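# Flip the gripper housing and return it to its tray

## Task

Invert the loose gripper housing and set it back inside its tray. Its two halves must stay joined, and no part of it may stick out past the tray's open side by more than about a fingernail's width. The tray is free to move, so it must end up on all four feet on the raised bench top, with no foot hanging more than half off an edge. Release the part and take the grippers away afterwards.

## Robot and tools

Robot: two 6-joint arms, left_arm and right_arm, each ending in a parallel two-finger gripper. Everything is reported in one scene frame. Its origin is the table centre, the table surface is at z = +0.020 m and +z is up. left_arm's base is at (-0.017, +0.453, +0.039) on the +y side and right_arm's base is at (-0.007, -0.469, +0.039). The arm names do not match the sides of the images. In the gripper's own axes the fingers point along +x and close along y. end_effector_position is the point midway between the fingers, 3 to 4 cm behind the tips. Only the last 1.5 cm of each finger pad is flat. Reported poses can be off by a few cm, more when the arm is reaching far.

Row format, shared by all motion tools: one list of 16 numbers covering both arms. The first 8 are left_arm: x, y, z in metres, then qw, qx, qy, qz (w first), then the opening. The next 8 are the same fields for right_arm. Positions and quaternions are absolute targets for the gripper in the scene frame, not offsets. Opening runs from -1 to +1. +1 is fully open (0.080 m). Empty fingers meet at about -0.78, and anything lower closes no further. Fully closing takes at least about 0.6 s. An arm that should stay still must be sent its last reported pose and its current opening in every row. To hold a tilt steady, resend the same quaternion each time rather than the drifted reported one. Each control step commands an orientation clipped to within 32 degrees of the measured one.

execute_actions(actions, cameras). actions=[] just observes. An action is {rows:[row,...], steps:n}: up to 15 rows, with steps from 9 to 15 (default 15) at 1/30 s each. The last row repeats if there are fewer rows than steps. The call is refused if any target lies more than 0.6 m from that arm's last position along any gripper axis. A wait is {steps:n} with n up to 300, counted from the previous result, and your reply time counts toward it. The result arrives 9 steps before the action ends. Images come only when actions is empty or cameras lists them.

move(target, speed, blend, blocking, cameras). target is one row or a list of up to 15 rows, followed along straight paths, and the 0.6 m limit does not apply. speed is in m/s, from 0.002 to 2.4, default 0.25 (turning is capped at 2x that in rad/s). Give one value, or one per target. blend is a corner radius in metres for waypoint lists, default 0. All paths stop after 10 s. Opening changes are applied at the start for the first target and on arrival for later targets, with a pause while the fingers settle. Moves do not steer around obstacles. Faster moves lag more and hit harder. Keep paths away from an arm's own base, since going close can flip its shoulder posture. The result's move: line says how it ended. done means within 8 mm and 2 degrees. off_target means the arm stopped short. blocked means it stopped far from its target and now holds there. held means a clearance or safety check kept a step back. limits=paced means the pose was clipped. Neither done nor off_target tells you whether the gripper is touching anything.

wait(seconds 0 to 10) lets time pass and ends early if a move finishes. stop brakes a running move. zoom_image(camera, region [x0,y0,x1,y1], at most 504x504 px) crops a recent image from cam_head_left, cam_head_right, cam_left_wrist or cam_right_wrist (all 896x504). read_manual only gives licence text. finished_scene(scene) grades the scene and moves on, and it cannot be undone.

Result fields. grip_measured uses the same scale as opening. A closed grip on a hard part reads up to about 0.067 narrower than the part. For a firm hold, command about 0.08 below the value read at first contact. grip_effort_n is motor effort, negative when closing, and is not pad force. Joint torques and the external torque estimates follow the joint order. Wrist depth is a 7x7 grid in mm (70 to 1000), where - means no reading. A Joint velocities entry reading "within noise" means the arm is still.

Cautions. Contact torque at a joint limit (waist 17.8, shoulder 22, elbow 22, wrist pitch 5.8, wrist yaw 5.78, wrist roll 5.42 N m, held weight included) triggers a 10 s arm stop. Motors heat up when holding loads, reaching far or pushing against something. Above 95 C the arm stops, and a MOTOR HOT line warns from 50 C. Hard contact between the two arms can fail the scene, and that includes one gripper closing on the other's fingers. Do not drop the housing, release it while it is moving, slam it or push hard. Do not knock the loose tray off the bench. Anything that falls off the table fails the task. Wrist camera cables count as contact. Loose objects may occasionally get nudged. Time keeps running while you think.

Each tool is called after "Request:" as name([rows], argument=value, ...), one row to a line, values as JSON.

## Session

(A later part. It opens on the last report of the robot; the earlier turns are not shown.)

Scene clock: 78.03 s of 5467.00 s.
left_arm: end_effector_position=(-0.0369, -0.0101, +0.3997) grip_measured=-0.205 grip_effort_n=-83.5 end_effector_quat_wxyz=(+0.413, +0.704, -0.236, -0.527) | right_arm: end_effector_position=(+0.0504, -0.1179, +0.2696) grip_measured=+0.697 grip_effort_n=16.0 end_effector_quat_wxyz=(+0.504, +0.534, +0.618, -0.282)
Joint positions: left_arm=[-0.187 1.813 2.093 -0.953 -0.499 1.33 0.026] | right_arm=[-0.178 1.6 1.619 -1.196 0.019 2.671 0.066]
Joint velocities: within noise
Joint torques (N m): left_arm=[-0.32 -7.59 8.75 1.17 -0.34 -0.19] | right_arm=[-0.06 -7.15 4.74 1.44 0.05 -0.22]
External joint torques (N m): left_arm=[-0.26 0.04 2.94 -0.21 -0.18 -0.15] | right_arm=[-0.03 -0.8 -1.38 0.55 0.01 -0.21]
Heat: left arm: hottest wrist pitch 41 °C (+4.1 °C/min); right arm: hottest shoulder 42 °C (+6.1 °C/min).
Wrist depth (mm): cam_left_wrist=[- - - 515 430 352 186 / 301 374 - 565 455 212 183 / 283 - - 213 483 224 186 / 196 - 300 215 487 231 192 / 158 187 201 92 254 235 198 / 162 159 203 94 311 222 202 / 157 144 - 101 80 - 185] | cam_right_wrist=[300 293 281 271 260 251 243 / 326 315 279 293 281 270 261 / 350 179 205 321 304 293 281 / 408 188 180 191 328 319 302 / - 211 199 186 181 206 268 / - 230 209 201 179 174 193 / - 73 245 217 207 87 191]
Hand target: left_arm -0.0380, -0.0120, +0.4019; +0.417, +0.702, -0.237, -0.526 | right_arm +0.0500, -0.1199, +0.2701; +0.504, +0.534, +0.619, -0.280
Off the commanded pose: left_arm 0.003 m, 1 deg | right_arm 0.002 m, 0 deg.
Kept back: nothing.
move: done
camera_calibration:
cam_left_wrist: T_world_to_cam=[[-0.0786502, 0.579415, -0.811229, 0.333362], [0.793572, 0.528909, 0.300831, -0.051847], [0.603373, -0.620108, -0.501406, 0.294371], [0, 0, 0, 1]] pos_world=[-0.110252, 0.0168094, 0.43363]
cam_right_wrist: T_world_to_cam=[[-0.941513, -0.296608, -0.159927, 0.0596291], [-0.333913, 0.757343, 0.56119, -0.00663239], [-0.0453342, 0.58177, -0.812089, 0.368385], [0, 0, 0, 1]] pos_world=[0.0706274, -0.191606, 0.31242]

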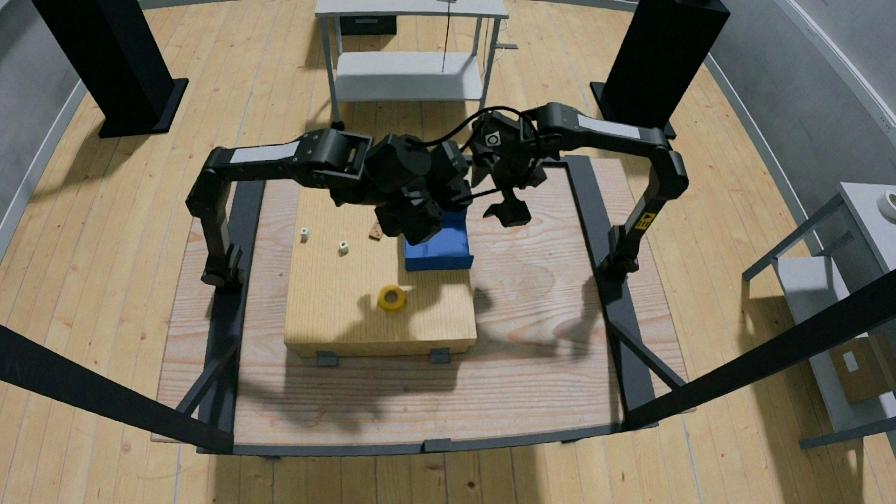

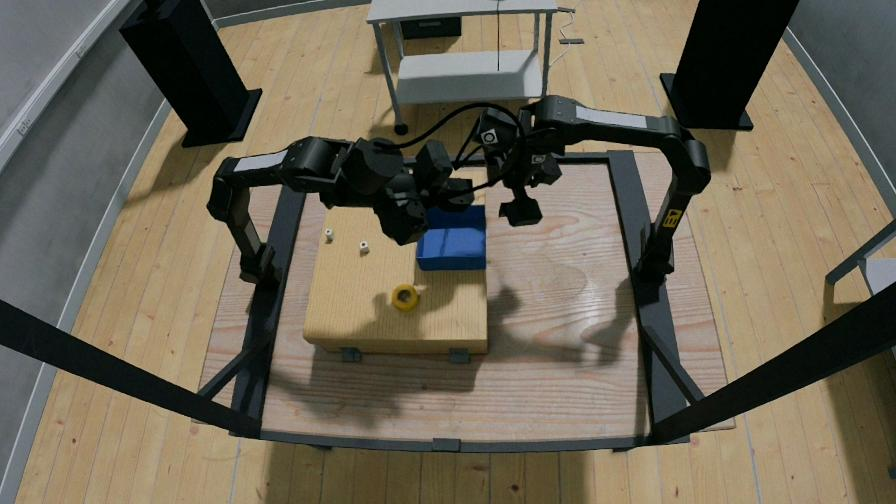

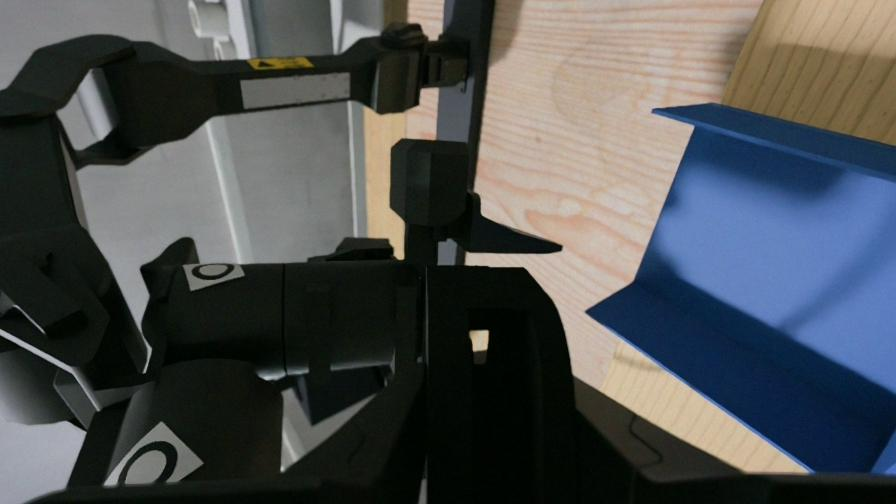

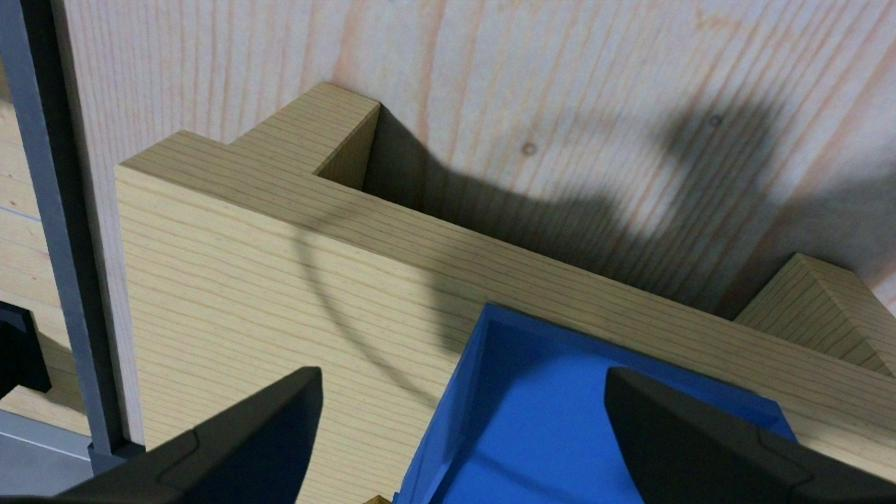

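Request:
move([
  [-0.04,0.03,0.415,0.4175,0.7025,-0.2366,-0.5263,-0.35,0.05,-0.15,0.255,0.5042,0.5335,0.6187,-0.2796,0.7],
  [-0.04,0.03,0.415,0.4175,0.7025,-0.2366,-0.5263,-0.35,0.05,-0.19,0.255,0.5042,0.5335,0.6187,-0.2796,0.7],
], speed=0.1)

Request:
zoom_image(camera="cam_head_left", region=[360, 60, 620, 250])

Request:
zoom_image(camera="cam_head_right", region=[360, 60, 620, 250])

Scene clock: 79.77 s of 5467.00 s.
left_arm: end_effector_position=(-0.0400, +0.0265, +0.4104) grip_measured=-0.205 grip_effort_n=-83.5 end_effector_quat_wxyz=(+0.412, +0.706, -0.235, -0.527) | right_arm: end_effector_position=(+0.0499, -0.1874, +0.2562) grip_measured=+0.697 grip_effort_n=16.0 end_effector_quat_wxyz=(+0.503, +0.535, +0.619, -0.279)
Joint positions: left_arm=[-0.219 1.696 2.005 -0.999 -0.524 1.307 0.026] | right_arm=[-0.222 1.328 1.321 -1.164 0.002 2.628 0.066]
Joint velocities: within noise
Joint torques (N m): left_arm=[-0.42 -9.02 6.53 1.19 -0.35 -0.13] | right_arm=[-0.42 -4.97 4.93 1.21 0.02 -0.21]
External joint torques (N m): left_arm=[-0.44 -2.34 0.81 -0.18 -0.18 -0.09] | right_arm=[-0.42 -0.57 -1.33 0.29 -0.01 -0.2]
Heat: left arm: hottest wrist pitch 41 °C (+4.0 °C/min); right arm: hottest shoulder 42 °C (+6.0 °C/min).
Wrist depth (mm): cam_left_wrist=[387 448 - 541 447 227 192 / 331 - - 595 478 224 193 / 243 284 305 629 502 239 192 / 261 245 304 689 493 246 201 / - 221 - 92 266 242 215 / - - - 94 328 283 226 / - - - 101 80 281 239] | cam_right_wrist=[292 283 272 260 250 241 232 / 318 310 294 283 271 259 250 / 348 342 318 309 294 282 270 / 394 365 288 340 324 309 295 / 448 213 233 373 359 337 323 / - 218 208 222 235 320 348 / - 73 229 209 206 87 377]
Hand target: left_arm -0.0399, +0.0299, +0.4149; +0.417, +0.702, -0.236, -0.526 | right_arm +0.0500, -0.1900, +0.2550; +0.504, +0.534, +0.619, -0.280
Off the commanded pose: left_arm 0.006 m, 1 deg | right_arm 0.003 m, 0 deg.
Kept back: nothing.
move: done
camera_calibration:
cam_left_wrist: T_world_to_cam=[[-0.0778699, 0.583042, -0.808702, 0.319474], [0.793094, 0.527746, 0.304117, -0.0733221], [0.604102, -0.617695, -0.503502, 0.325073], [0, 0, 0, 1]] pos_world=[-0.113348, 0.053225, 0.444332]
cam_right_wrist: T_world_to_cam=[[-0.940586, -0.297838, -0.163068, 0.0369234], [-0.336515, 0.753495, 0.564804, 0.0518626], [-0.0453491, 0.586122, -0.808953, 0.397912], [0, 0, 0, 1]] pos_world=[0.070227, -0.261306, 0.298621]

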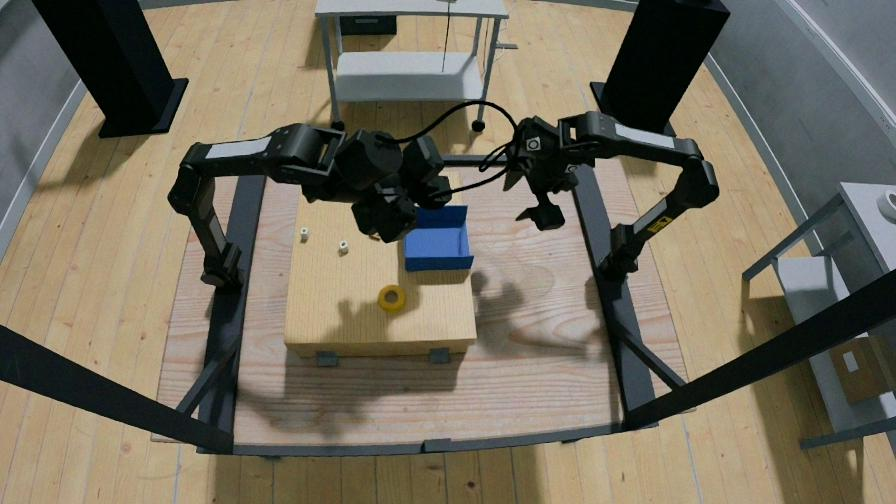

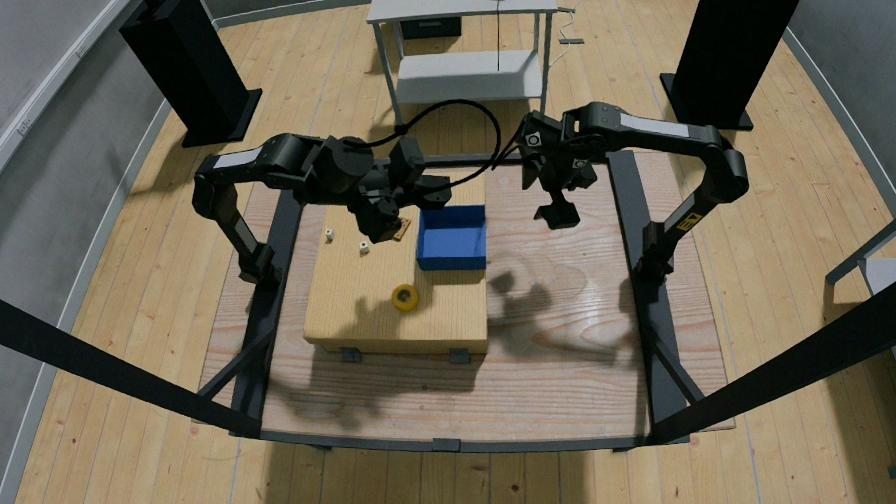

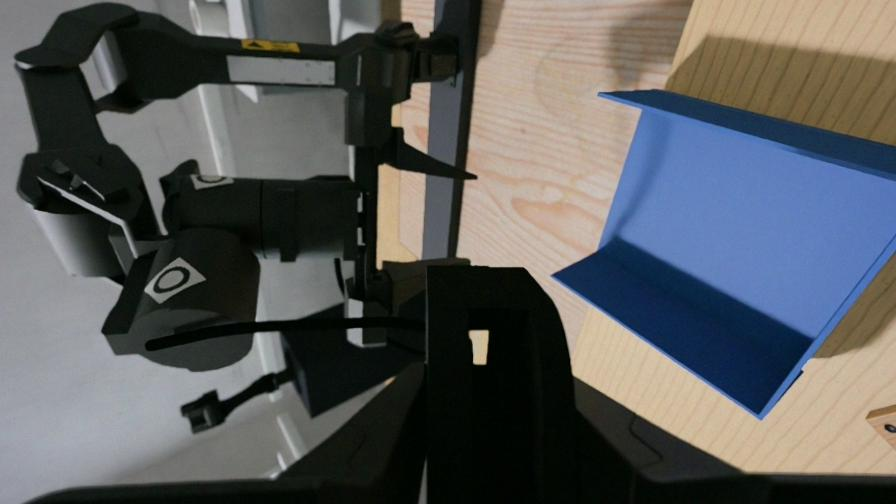

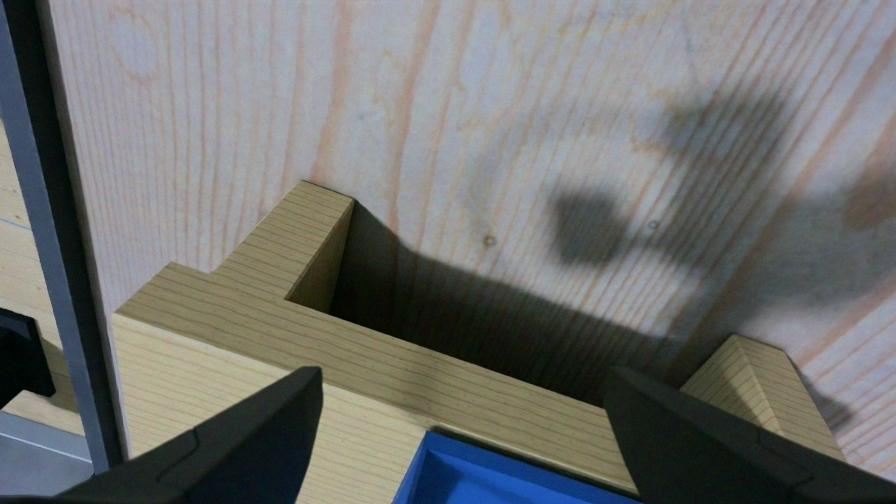

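Scaled by 1.938 from the camera's 896x504 image, which has a finer 1280x720 frame.

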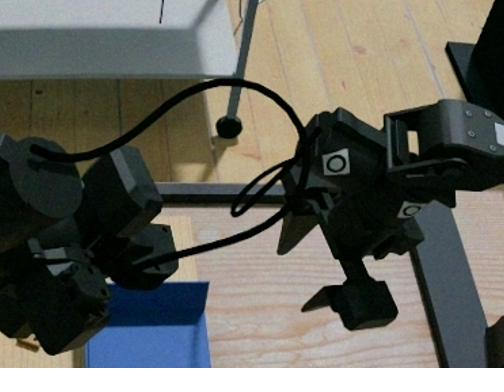

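Scaled by 1.938 from the camera's 896x504 image, which has a finer 1280x720 frame.

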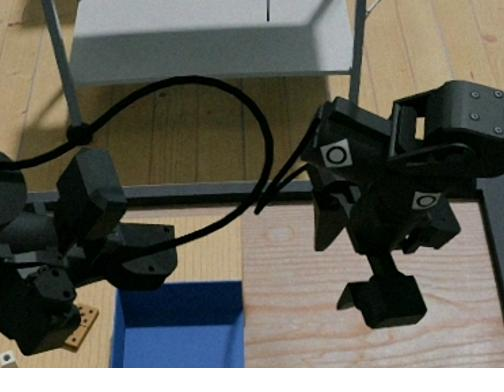

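Request:
move([
  [-0.04,0.03,0.415,0.792,0.2015,0.2048,-0.5395,-0.35,0.04,-0.24,0.275,0.5042,0.5335,0.6187,-0.2796,0.7],
  [-0.04,0.02,0.405,0.7025,-0.4175,0.5263,-0.2366,-0.35,0.03,-0.24,0.285,0.5042,0.5335,0.6187,-0.2796,0.7],
], speed=0.5)

Request:
zoom_image(camera="cam_head_left", region=[300, 60, 620, 250])

Request:
zoom_image(camera="cam_head_right", region=[300, 60, 620, 250])

Scene clock: 84.30 s of 5467.00 s.
left_arm: end_effector_position=(-0.0412, +0.0207, +0.4060) grip_measured=-0.205 grip_effort_n=-83.5 end_effector_quat_wxyz=(+0.702, -0.415, +0.527, -0.239) | right_arm: end_effector_position=(+0.0300, -0.2409, +0.2825) grip_measured=+0.697 grip_effort_n=16.5 end_effector_quat_wxyz=(+0.506, +0.531, +0.619, -0.281)
Joint positions: left_arm=[-0.218 1.696 1.975 -0.953 -0.521 -1.83 0.026] | right_arm=[-0.173 1.165 1.329 -1.345 0.018 2.668 0.066]
Joint velocities: within noise
Joint torques (N m): left_arm=[0.16 -7.18 6.82 1.25 -0.34 -0.08] | right_arm=[0.23 -2.66 6.43 1.17 0.2 0.14]
External joint torques (N m): left_arm=[0.18 -0.42 1.01 -0.1 -0.12 -0.12] | right_arm=[0.22 0.17 0.58 0.3 0.17 0.15]
Heat: left arm: hottest shoulder 42 °C (+10.1 °C/min); right arm: hottest shoulder 41 °C (+3.0 °C/min).
Wrist depth (mm): cam_left_wrist=[206 245 492 - - - - / 200 244 486 651 - - - / 186 225 492 657 314 - - / 180 231 492 639 357 303 223 / 196 232 470 92 347 513 279 / 191 225 266 94 333 - - / 202 237 - 101 80 - -] | cam_right_wrist=[320 310 297 285 276 265 257 / 347 339 324 309 296 286 275 / 384 372 354 338 323 309 299 / 431 410 375 372 354 338 323 / 490 275 414 416 393 372 356 / - 263 260 292 416 393 392 / - 73 253 264 269 87 420]
Hand target: left_arm -0.0400, +0.0199, +0.4050; +0.702, -0.417, +0.526, -0.236 | right_arm +0.0300, -0.2400, +0.2849; +0.504, +0.533, +0.619, -0.280
Off the commanded pose: left_arm 0.002 m, 0 deg | right_arm 0.003 m, 0 deg.
Kept back: nothing.
move: done
camera_calibration:
cam_left_wrist: T_world_to_cam=[[0.0594868, -0.53169, 0.844847, -0.323404], [-0.997799, -0.0565264, 0.0346824, -0.0202444], [0.0293159, -0.84505, -0.533882, 0.313392], [0, 0, 0, 1]] pos_world=[-0.010149, 0.0917369, 0.441243]
cam_right_wrist: T_world_to_cam=[[-0.938977, -0.305386, -0.158307, 0.00329559], [-0.340211, 0.756568, 0.558445, 0.0732334], [-0.0507716, 0.578225, -0.814296, 0.449338], [0, 0, 0, 1]] pos_world=[0.0508229, -0.314218, 0.325519]

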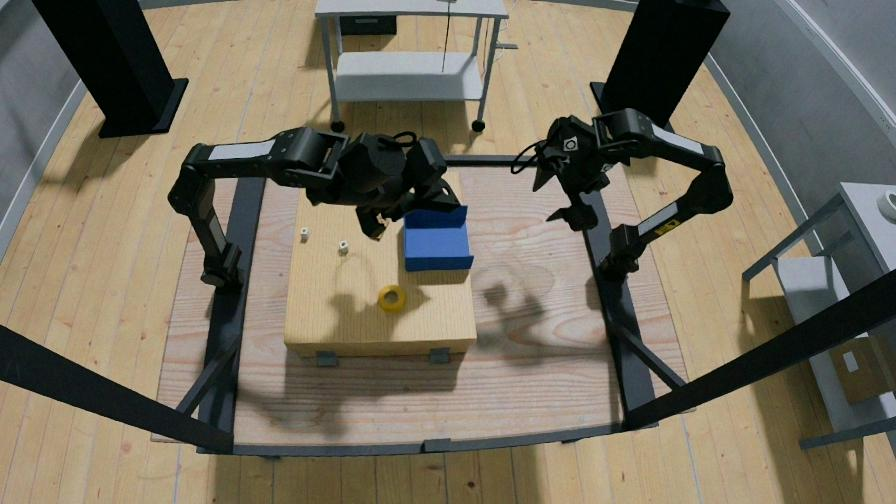

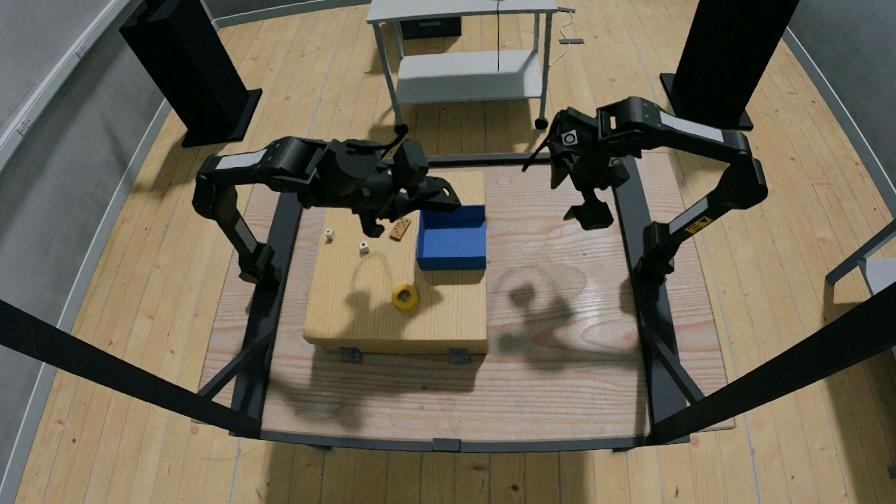

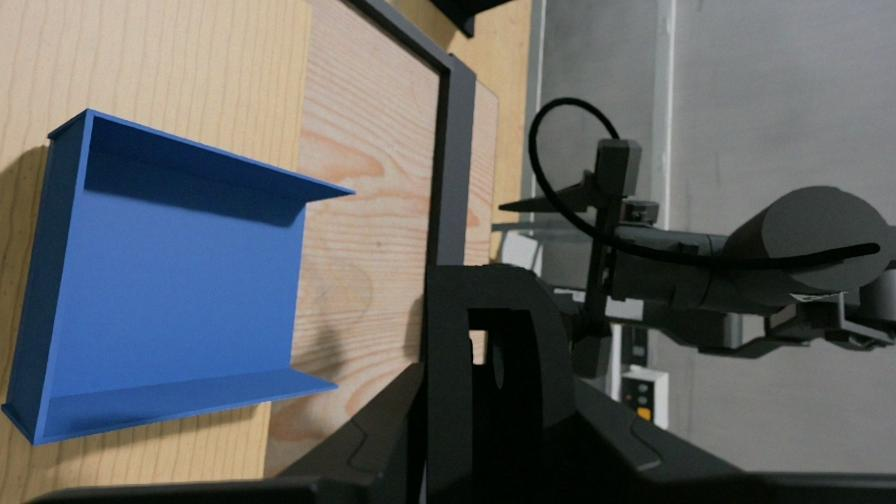

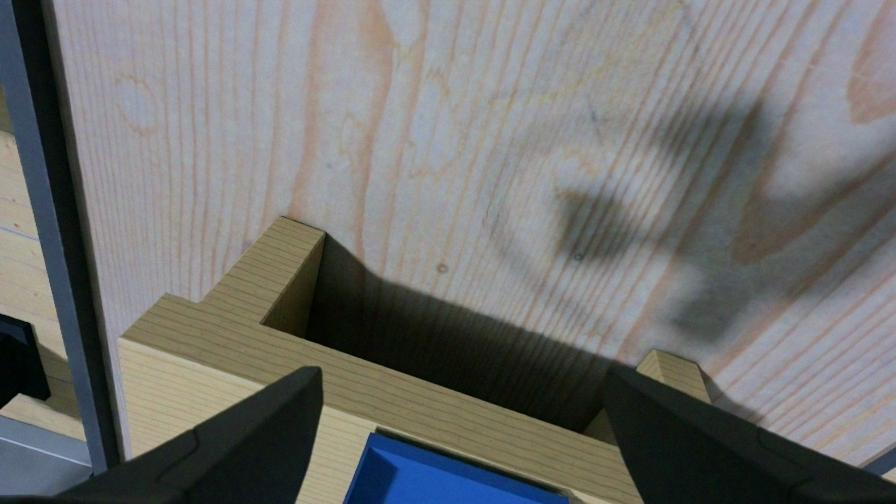

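Scaled by 1.575 from the camera's 896x504 image, which has a finer 1280x720 frame.

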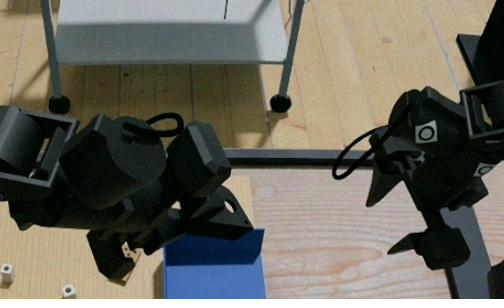

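Scaled by 1.575 from the camera's 896x504 image, which has a finer 1280x720 frame.

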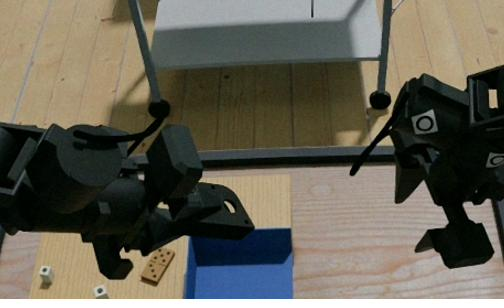

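Request:
move([
  [-0.0222,-0.05,0.350,0.7025,-0.4175,0.5263,-0.2366,-0.35,0.0,-0.19,0.40,0.4283,0.5626,0.6736,-0.2151,0.7],
], speed=0.2)

Request:
zoom_image(camera="cam_right_wrist", region=[250, 100, 650, 500])

Scene clock: 86.23 s of 5467.00 s.
left_arm: end_effector_position=(-0.0228, -0.0480, +0.3485) grip_measured=-0.205 grip_effort_n=-83.5 end_effector_quat_wxyz=(+0.703, -0.415, +0.527, -0.235) | right_arm: end_effector_position=(+0.0009, -0.1914, +0.3989) grip_measured=+0.697 grip_effort_n=15.6 end_effector_quat_wxyz=(+0.430, +0.562, +0.673, -0.214)
Joint positions: left_arm=[-0.132 1.861 1.929 -0.722 -0.456 -1.778 0.026] | right_arm=[-0.063 1.386 1.916 -1.492 -0.021 2.765 0.066]
Joint velocities: within noise
Joint torques (N m): left_arm=[-0.06 -8.68 8.58 1.37 -0.21 0.15] | right_arm=[0.22 -3.14 5.65 1.53 0.01 0.16]
External joint torques (N m): left_arm=[0.01 -0.34 2.35 0 -0.03 0.11] | right_arm=[0.22 0.56 0.55 0.33 0.01 0.17]
Heat: left arm: hottest shoulder 42 °C (+10.1 °C/min); right arm: hottest shoulder 41 °C (+3.0 °C/min).
Wrist depth (mm): cam_left_wrist=[158 186 412 581 - - - / 150 185 413 577 - - - / 147 165 413 565 - - - / 147 175 416 546 - - 152 / 147 175 398 92 447 432 366 / 148 175 384 94 - - 375 / 148 168 - 101 80 - 157] | cam_right_wrist=[- 426 375 406 388 373 357 / - 328 312 433 435 416 395 / - 387 344 316 333 435 446 / - 641 403 362 339 349 502 / - 862 494 211 416 637 - / - - 108 213 505 - - / - 73 265 207 725 87 -]
Hand target: left_arm -0.0222, -0.0500, +0.3499; +0.702, -0.417, +0.526, -0.236 | right_arm +0.0000, -0.1900, +0.4000; +0.428, +0.563, +0.674, -0.215
Off the commanded pose: left_arm 0.003 m, 0 deg | right_arm 0.002 m, 0 deg.
Kept back: nothing.
move: done
camera_calibration:
cam_left_wrist: T_world_to_cam=[[0.0656631, -0.535606, 0.841911, -0.311497], [-0.997321, -0.0624785, 0.0380364, -0.00531233], [0.0322288, -0.842153, -0.538274, 0.225852], [0, 0, 0, 1]] pos_world=[0.00787682, 0.02303, 0.384025]
cam_right_wrist: T_world_to_cam=[[-0.935678, -0.308005, -0.172163, 0.0144993], [-0.330764, 0.595678, 0.731958, -0.139115], [-0.122893, 0.741823, -0.659239, 0.483559], [0, 0, 0, 1]] pos_world=[0.0269783, -0.271381, 0.423104]

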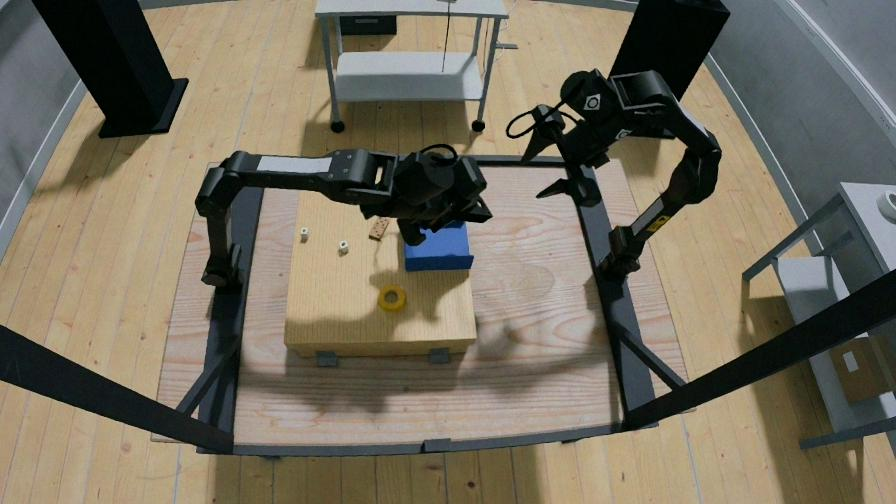

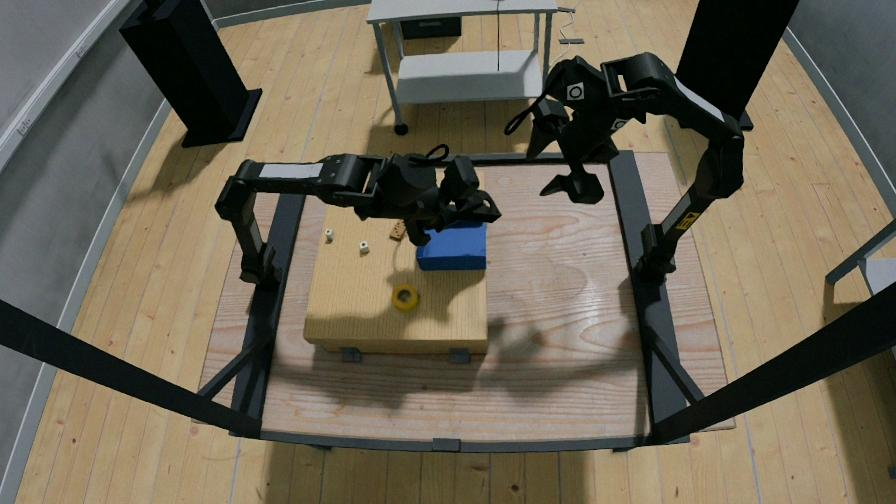

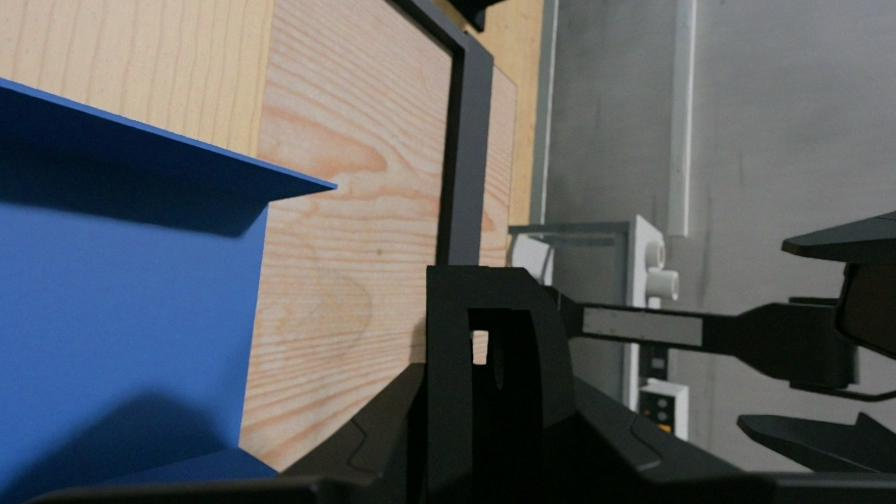

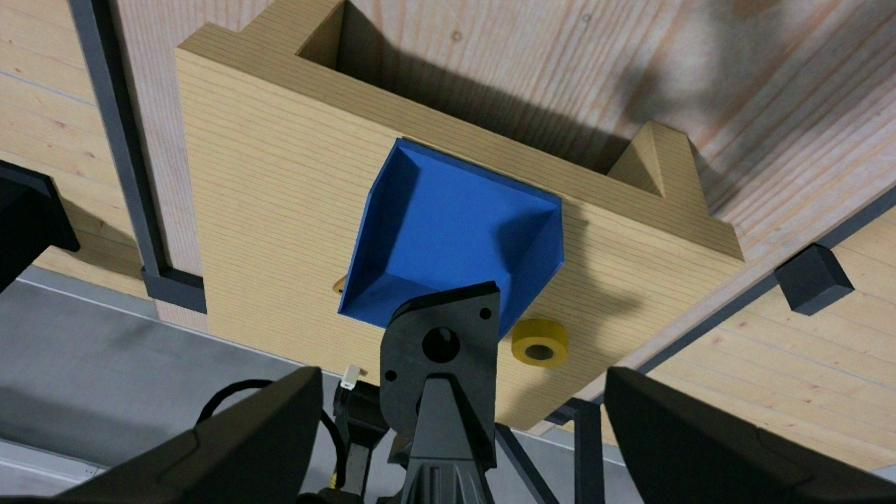

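Scaled by 1.260 from the camera's 896x504 image, which has a finer 1280x720 frame.

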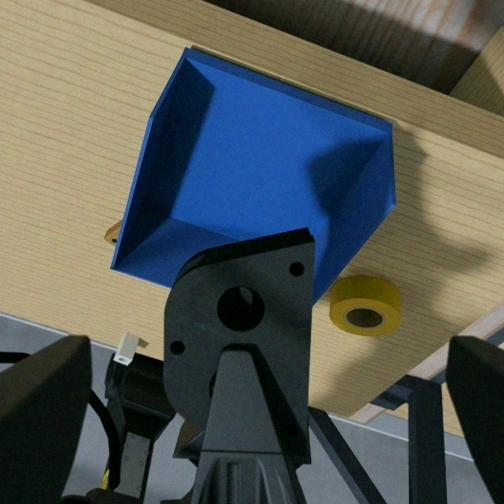

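Request:
move([
  [-0.0222,-0.05,0.350,0.7025,-0.4175,0.5263,-0.2366,-0.35,-0.0133,-0.1238,0.3835,0.4283,0.5626,0.6736,-0.2151,0.7],
], speed=0.15)

Request:
zoom_image(camera="cam_right_wrist", region=[250, 100, 650, 500])

Scene clock: 88.67 s of 5467.00 s.
left_arm: end_effector_position=(-0.0228, -0.0480, +0.3485) grip_measured=-0.205 grip_effort_n=-83.5 end_effector_quat_wxyz=(+0.703, -0.415, +0.527, -0.235) | right_arm: end_effector_position=(-0.0129, -0.1257, +0.3823) grip_measured=+0.697 grip_effort_n=15.6 end_effector_quat_wxyz=(+0.430, +0.560, +0.674, -0.216)
Joint positions: left_arm=[-0.132 1.861 1.929 -0.722 -0.456 -1.778 0.026] | right_arm=[-0.002 1.569 1.991 -1.386 0.01 2.814 0.066]
Joint velocities: within noise
Joint torques (N m): left_arm=[0.02 -8.73 8.84 1.34 -0.25 0.1] | right_arm=[0.24 -4.74 6.04 1.77 0.19 0.14]
External joint torques (N m): left_arm=[0.06 -0.34 2.58 -0.03 -0.06 0.06] | right_arm=[0.22 0.65 0.63 0.59 0.17 0.15]
Heat: left arm: hottest shoulder 42 °C (+10.1 °C/min); right arm: hottest shoulder 40 °C (+2.0 °C/min).
Wrist depth (mm): cam_left_wrist=[158 187 412 576 - - - / 150 186 417 579 - - - / 144 165 412 559 - - - / 148 175 418 556 - - 96 / 148 176 401 92 433 403 171 / 148 176 388 94 - - 339 / 148 168 - 101 80 - -] | cam_right_wrist=[444 260 249 268 369 355 343 / 524 291 272 250 262 345 377 / - 342 311 283 266 278 411 / - 409 365 146 312 308 448 / - 807 450 149 369 589 - / - 233 108 148 153 - - / - 73 95 143 654 87 -]
Hand target: left_arm -0.0222, -0.0500, +0.3499; +0.702, -0.417, +0.526, -0.236 | right_arm -0.0132, -0.1238, +0.3834; +0.428, +0.563, +0.674, -0.215
Off the commanded pose: left_arm 0.003 m, 0 deg | right_arm 0.002 m, 0 deg.
Kept back: nothing.
move: done
camera_calibration:
cam_left_wrist: T_world_to_cam=[[0.0653203, -0.535765, 0.841837, -0.311461], [-0.997344, -0.0622979, 0.0377386, -0.00520269], [0.0322257, -0.842066, -0.538411, 0.225902], [0, 0, 0, 1]] pos_world=[0.00787601, 0.0230303, 0.384024]
cam_right_wrist: T_world_to_cam=[[-0.935375, -0.311202, -0.168008, 0.0169874], [-0.330035, 0.597405, 0.730879, -0.170047], [-0.127082, 0.739094, -0.661506, 0.422624], [0, 0, 0, 1]] pos_world=[0.013476, -0.205485, 0.406706]

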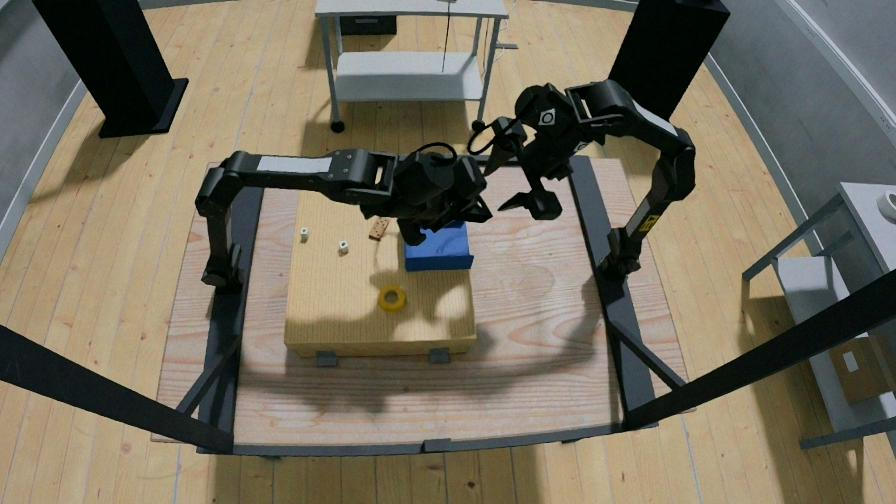

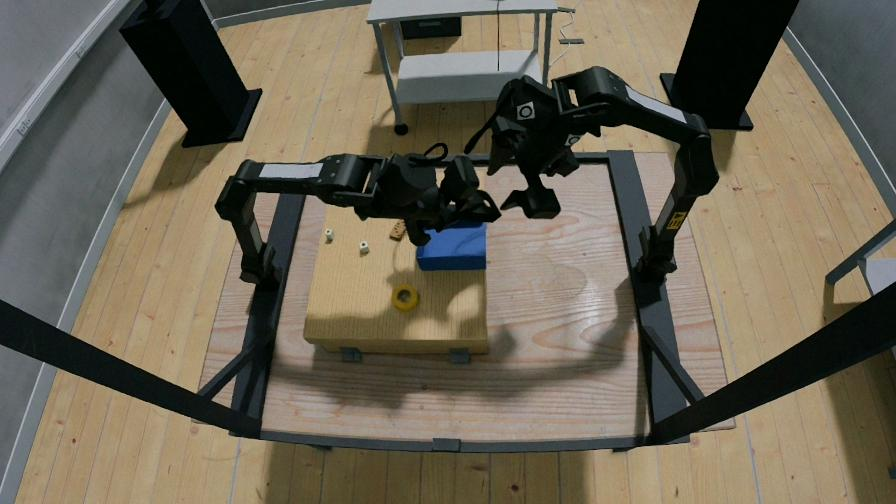

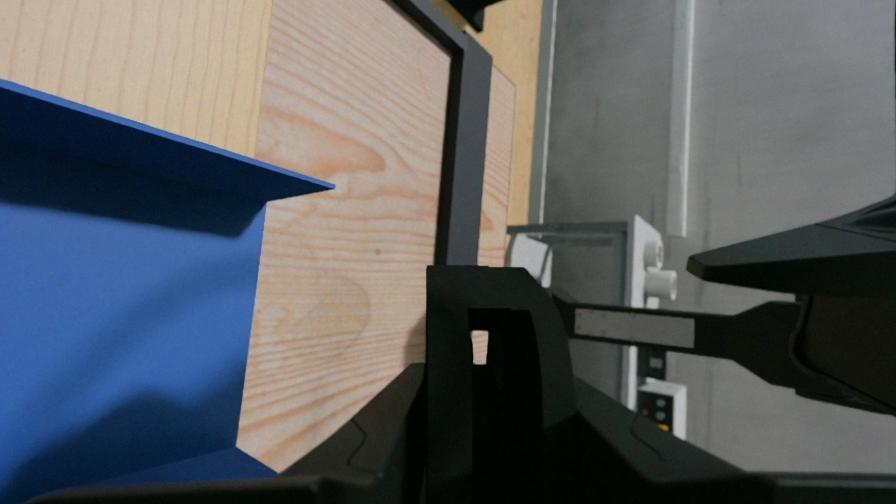

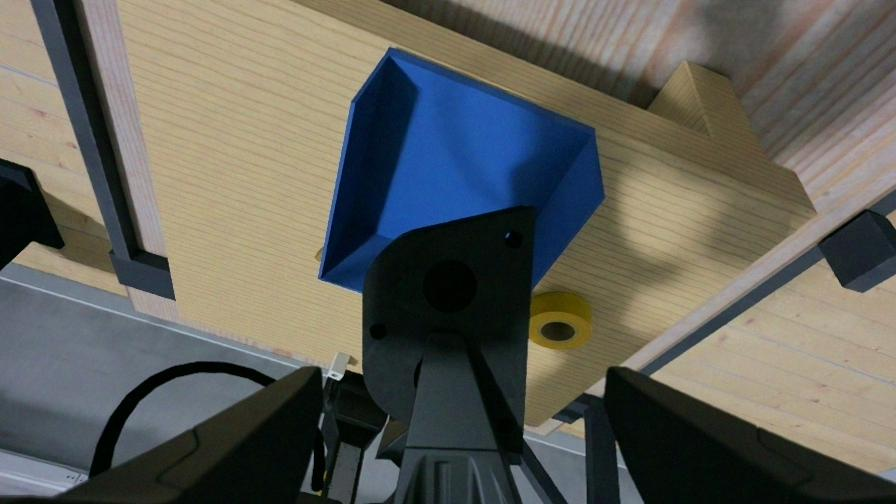

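Scaled by 1.260 from the camera's 896x504 image, which has a finer 1280x720 frame.

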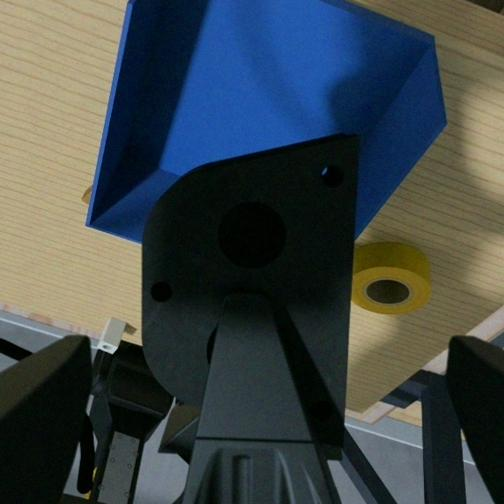

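Request:
move([
  [-0.0222,-0.05,0.350,0.7025,-0.4175,0.5263,-0.2366,-0.35,-0.0153,-0.1192,0.3867,0.4283,0.5626,0.6736,-0.2151,0.7],
  [-0.0222,-0.05,0.350,0.7025,-0.4175,0.5263,-0.2366,-0.35,-0.0152,-0.0940,0.3507,0.4283,0.5626,0.6736,-0.2151,0.7],
], speed=0.1)

Request:
zoom_image(camera="cam_right_wrist", region=[250, 100, 650, 500])

Scene clock: 90.70 s of 5467.00 s.
left_arm: end_effector_position=(-0.0228, -0.0480, +0.3485) grip_measured=-0.205 grip_effort_n=-83.5 end_effector_quat_wxyz=(+0.703, -0.415, +0.527, -0.235) | right_arm: end_effector_position=(-0.0156, -0.0952, +0.3552) grip_measured=+0.697 grip_effort_n=16.0 end_effector_quat_wxyz=(+0.426, +0.563, +0.676, -0.210)
Joint positions: left_arm=[-0.132 1.861 1.929 -0.722 -0.456 -1.778 0.026] | right_arm=[0.005 1.6 1.884 -1.232 0.014 2.819 0.066]
Joint velocities: within noise
Joint torques (N m): left_arm=[0.09 -8.55 8.9 1.4 -0.23 0.13] | right_arm=[-0.07 -5.41 4.78 1.81 0.15 0.08]
External joint torques (N m): left_arm=[0.09 -0.29 2.73 0.05 -0.03 0.09] | right_arm=[-0.12 0.76 -1.12 0.61 0.13 0.09]
Heat: left arm: hottest shoulder 41 °C (+9.0 °C/min); right arm: hottest shoulder 40 °C (+1.0 °C/min).
Wrist depth (mm): cam_left_wrist=[157 186 413 579 - - 109 / 150 187 411 579 - - 110 / 144 165 416 559 - - 100 / 148 175 413 549 91 82 74 / 148 175 401 92 426 177 118 / 148 175 384 94 - - 118 / 149 168 - 101 80 - -] | cam_right_wrist=[247 227 211 202 326 323 314 / 454 258 235 217 212 235 338 / - 297 266 247 213 237 236 / - 353 314 103 109 271 395 / - 442 106 106 308 334 - / - - 107 105 108 - - / - 73 87 102 110 87 -]
Hand target: left_arm -0.0222, -0.0500, +0.3499; +0.702, -0.417, +0.526, -0.236 | right_arm -0.0152, -0.0940, +0.3508; +0.428, +0.563, +0.674, -0.215
Off the commanded pose: left_arm 0.003 m, 0 deg | right_arm 0.005 m, 1 deg.
Kept back: nothing.
move: done
camera_calibration:
cam_left_wrist: T_world_to_cam=[[0.0653203, -0.535765, 0.841837, -0.311461], [-0.997344, -0.0622979, 0.0377386, -0.00520269], [0.0322257, -0.842066, -0.538411, 0.225902], [0, 0, 0, 1]] pos_world=[0.00787601, 0.0230303, 0.384024]
cam_right_wrist: T_world_to_cam=[[-0.935183, -0.309263, -0.172594, 0.0212436], [-0.330233, 0.585341, 0.740488, -0.173962], [-0.127979, 0.749488, -0.64953, 0.37863], [0, 0, 0, 1]] pos_world=[0.0108754, -0.175382, 0.378415]

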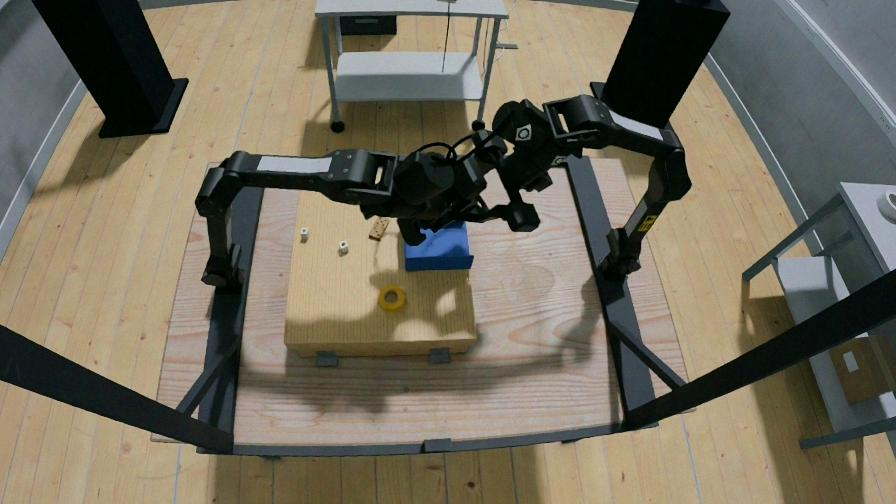

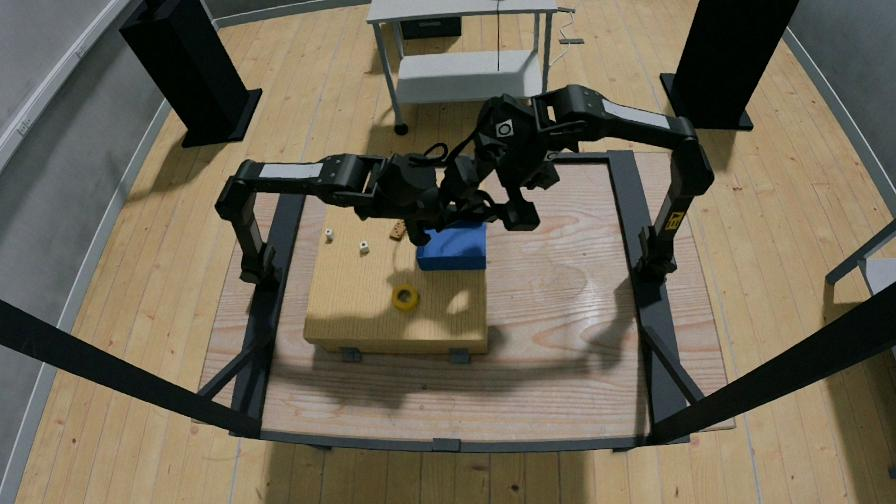

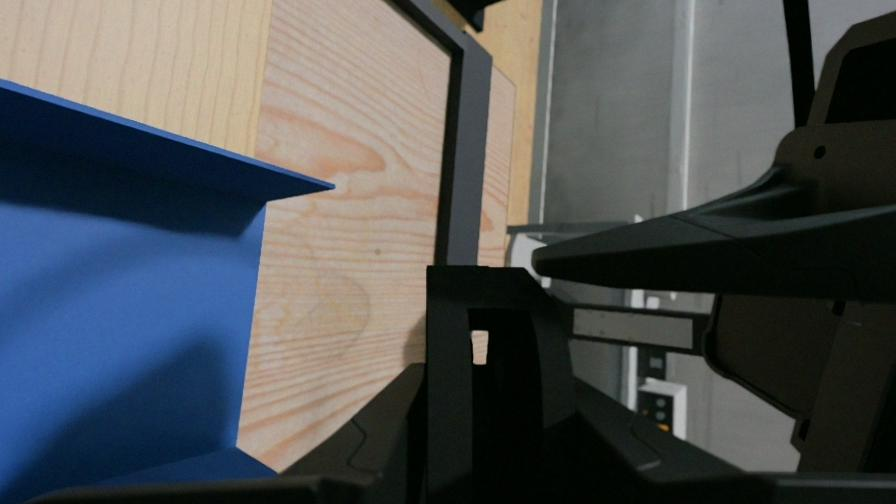

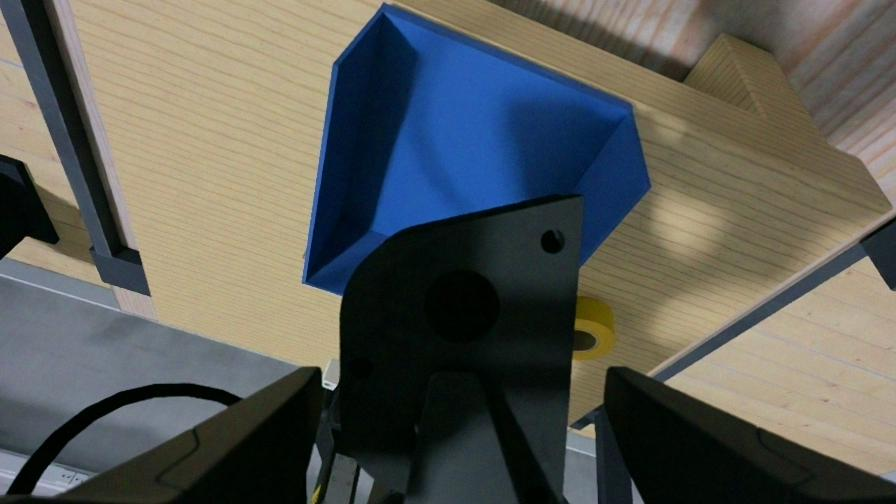

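Scaled by 1.260 from the camera's 896x504 image, which has a finer 1280x720 frame.

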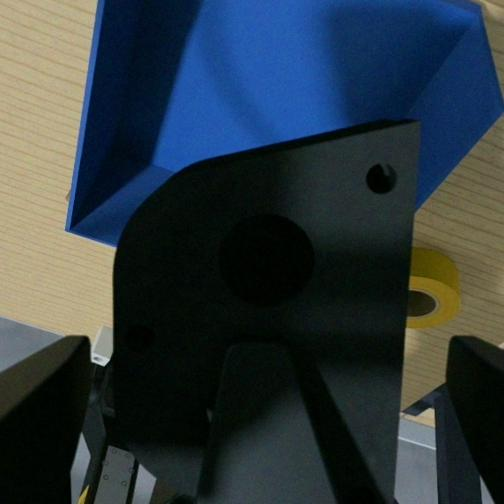

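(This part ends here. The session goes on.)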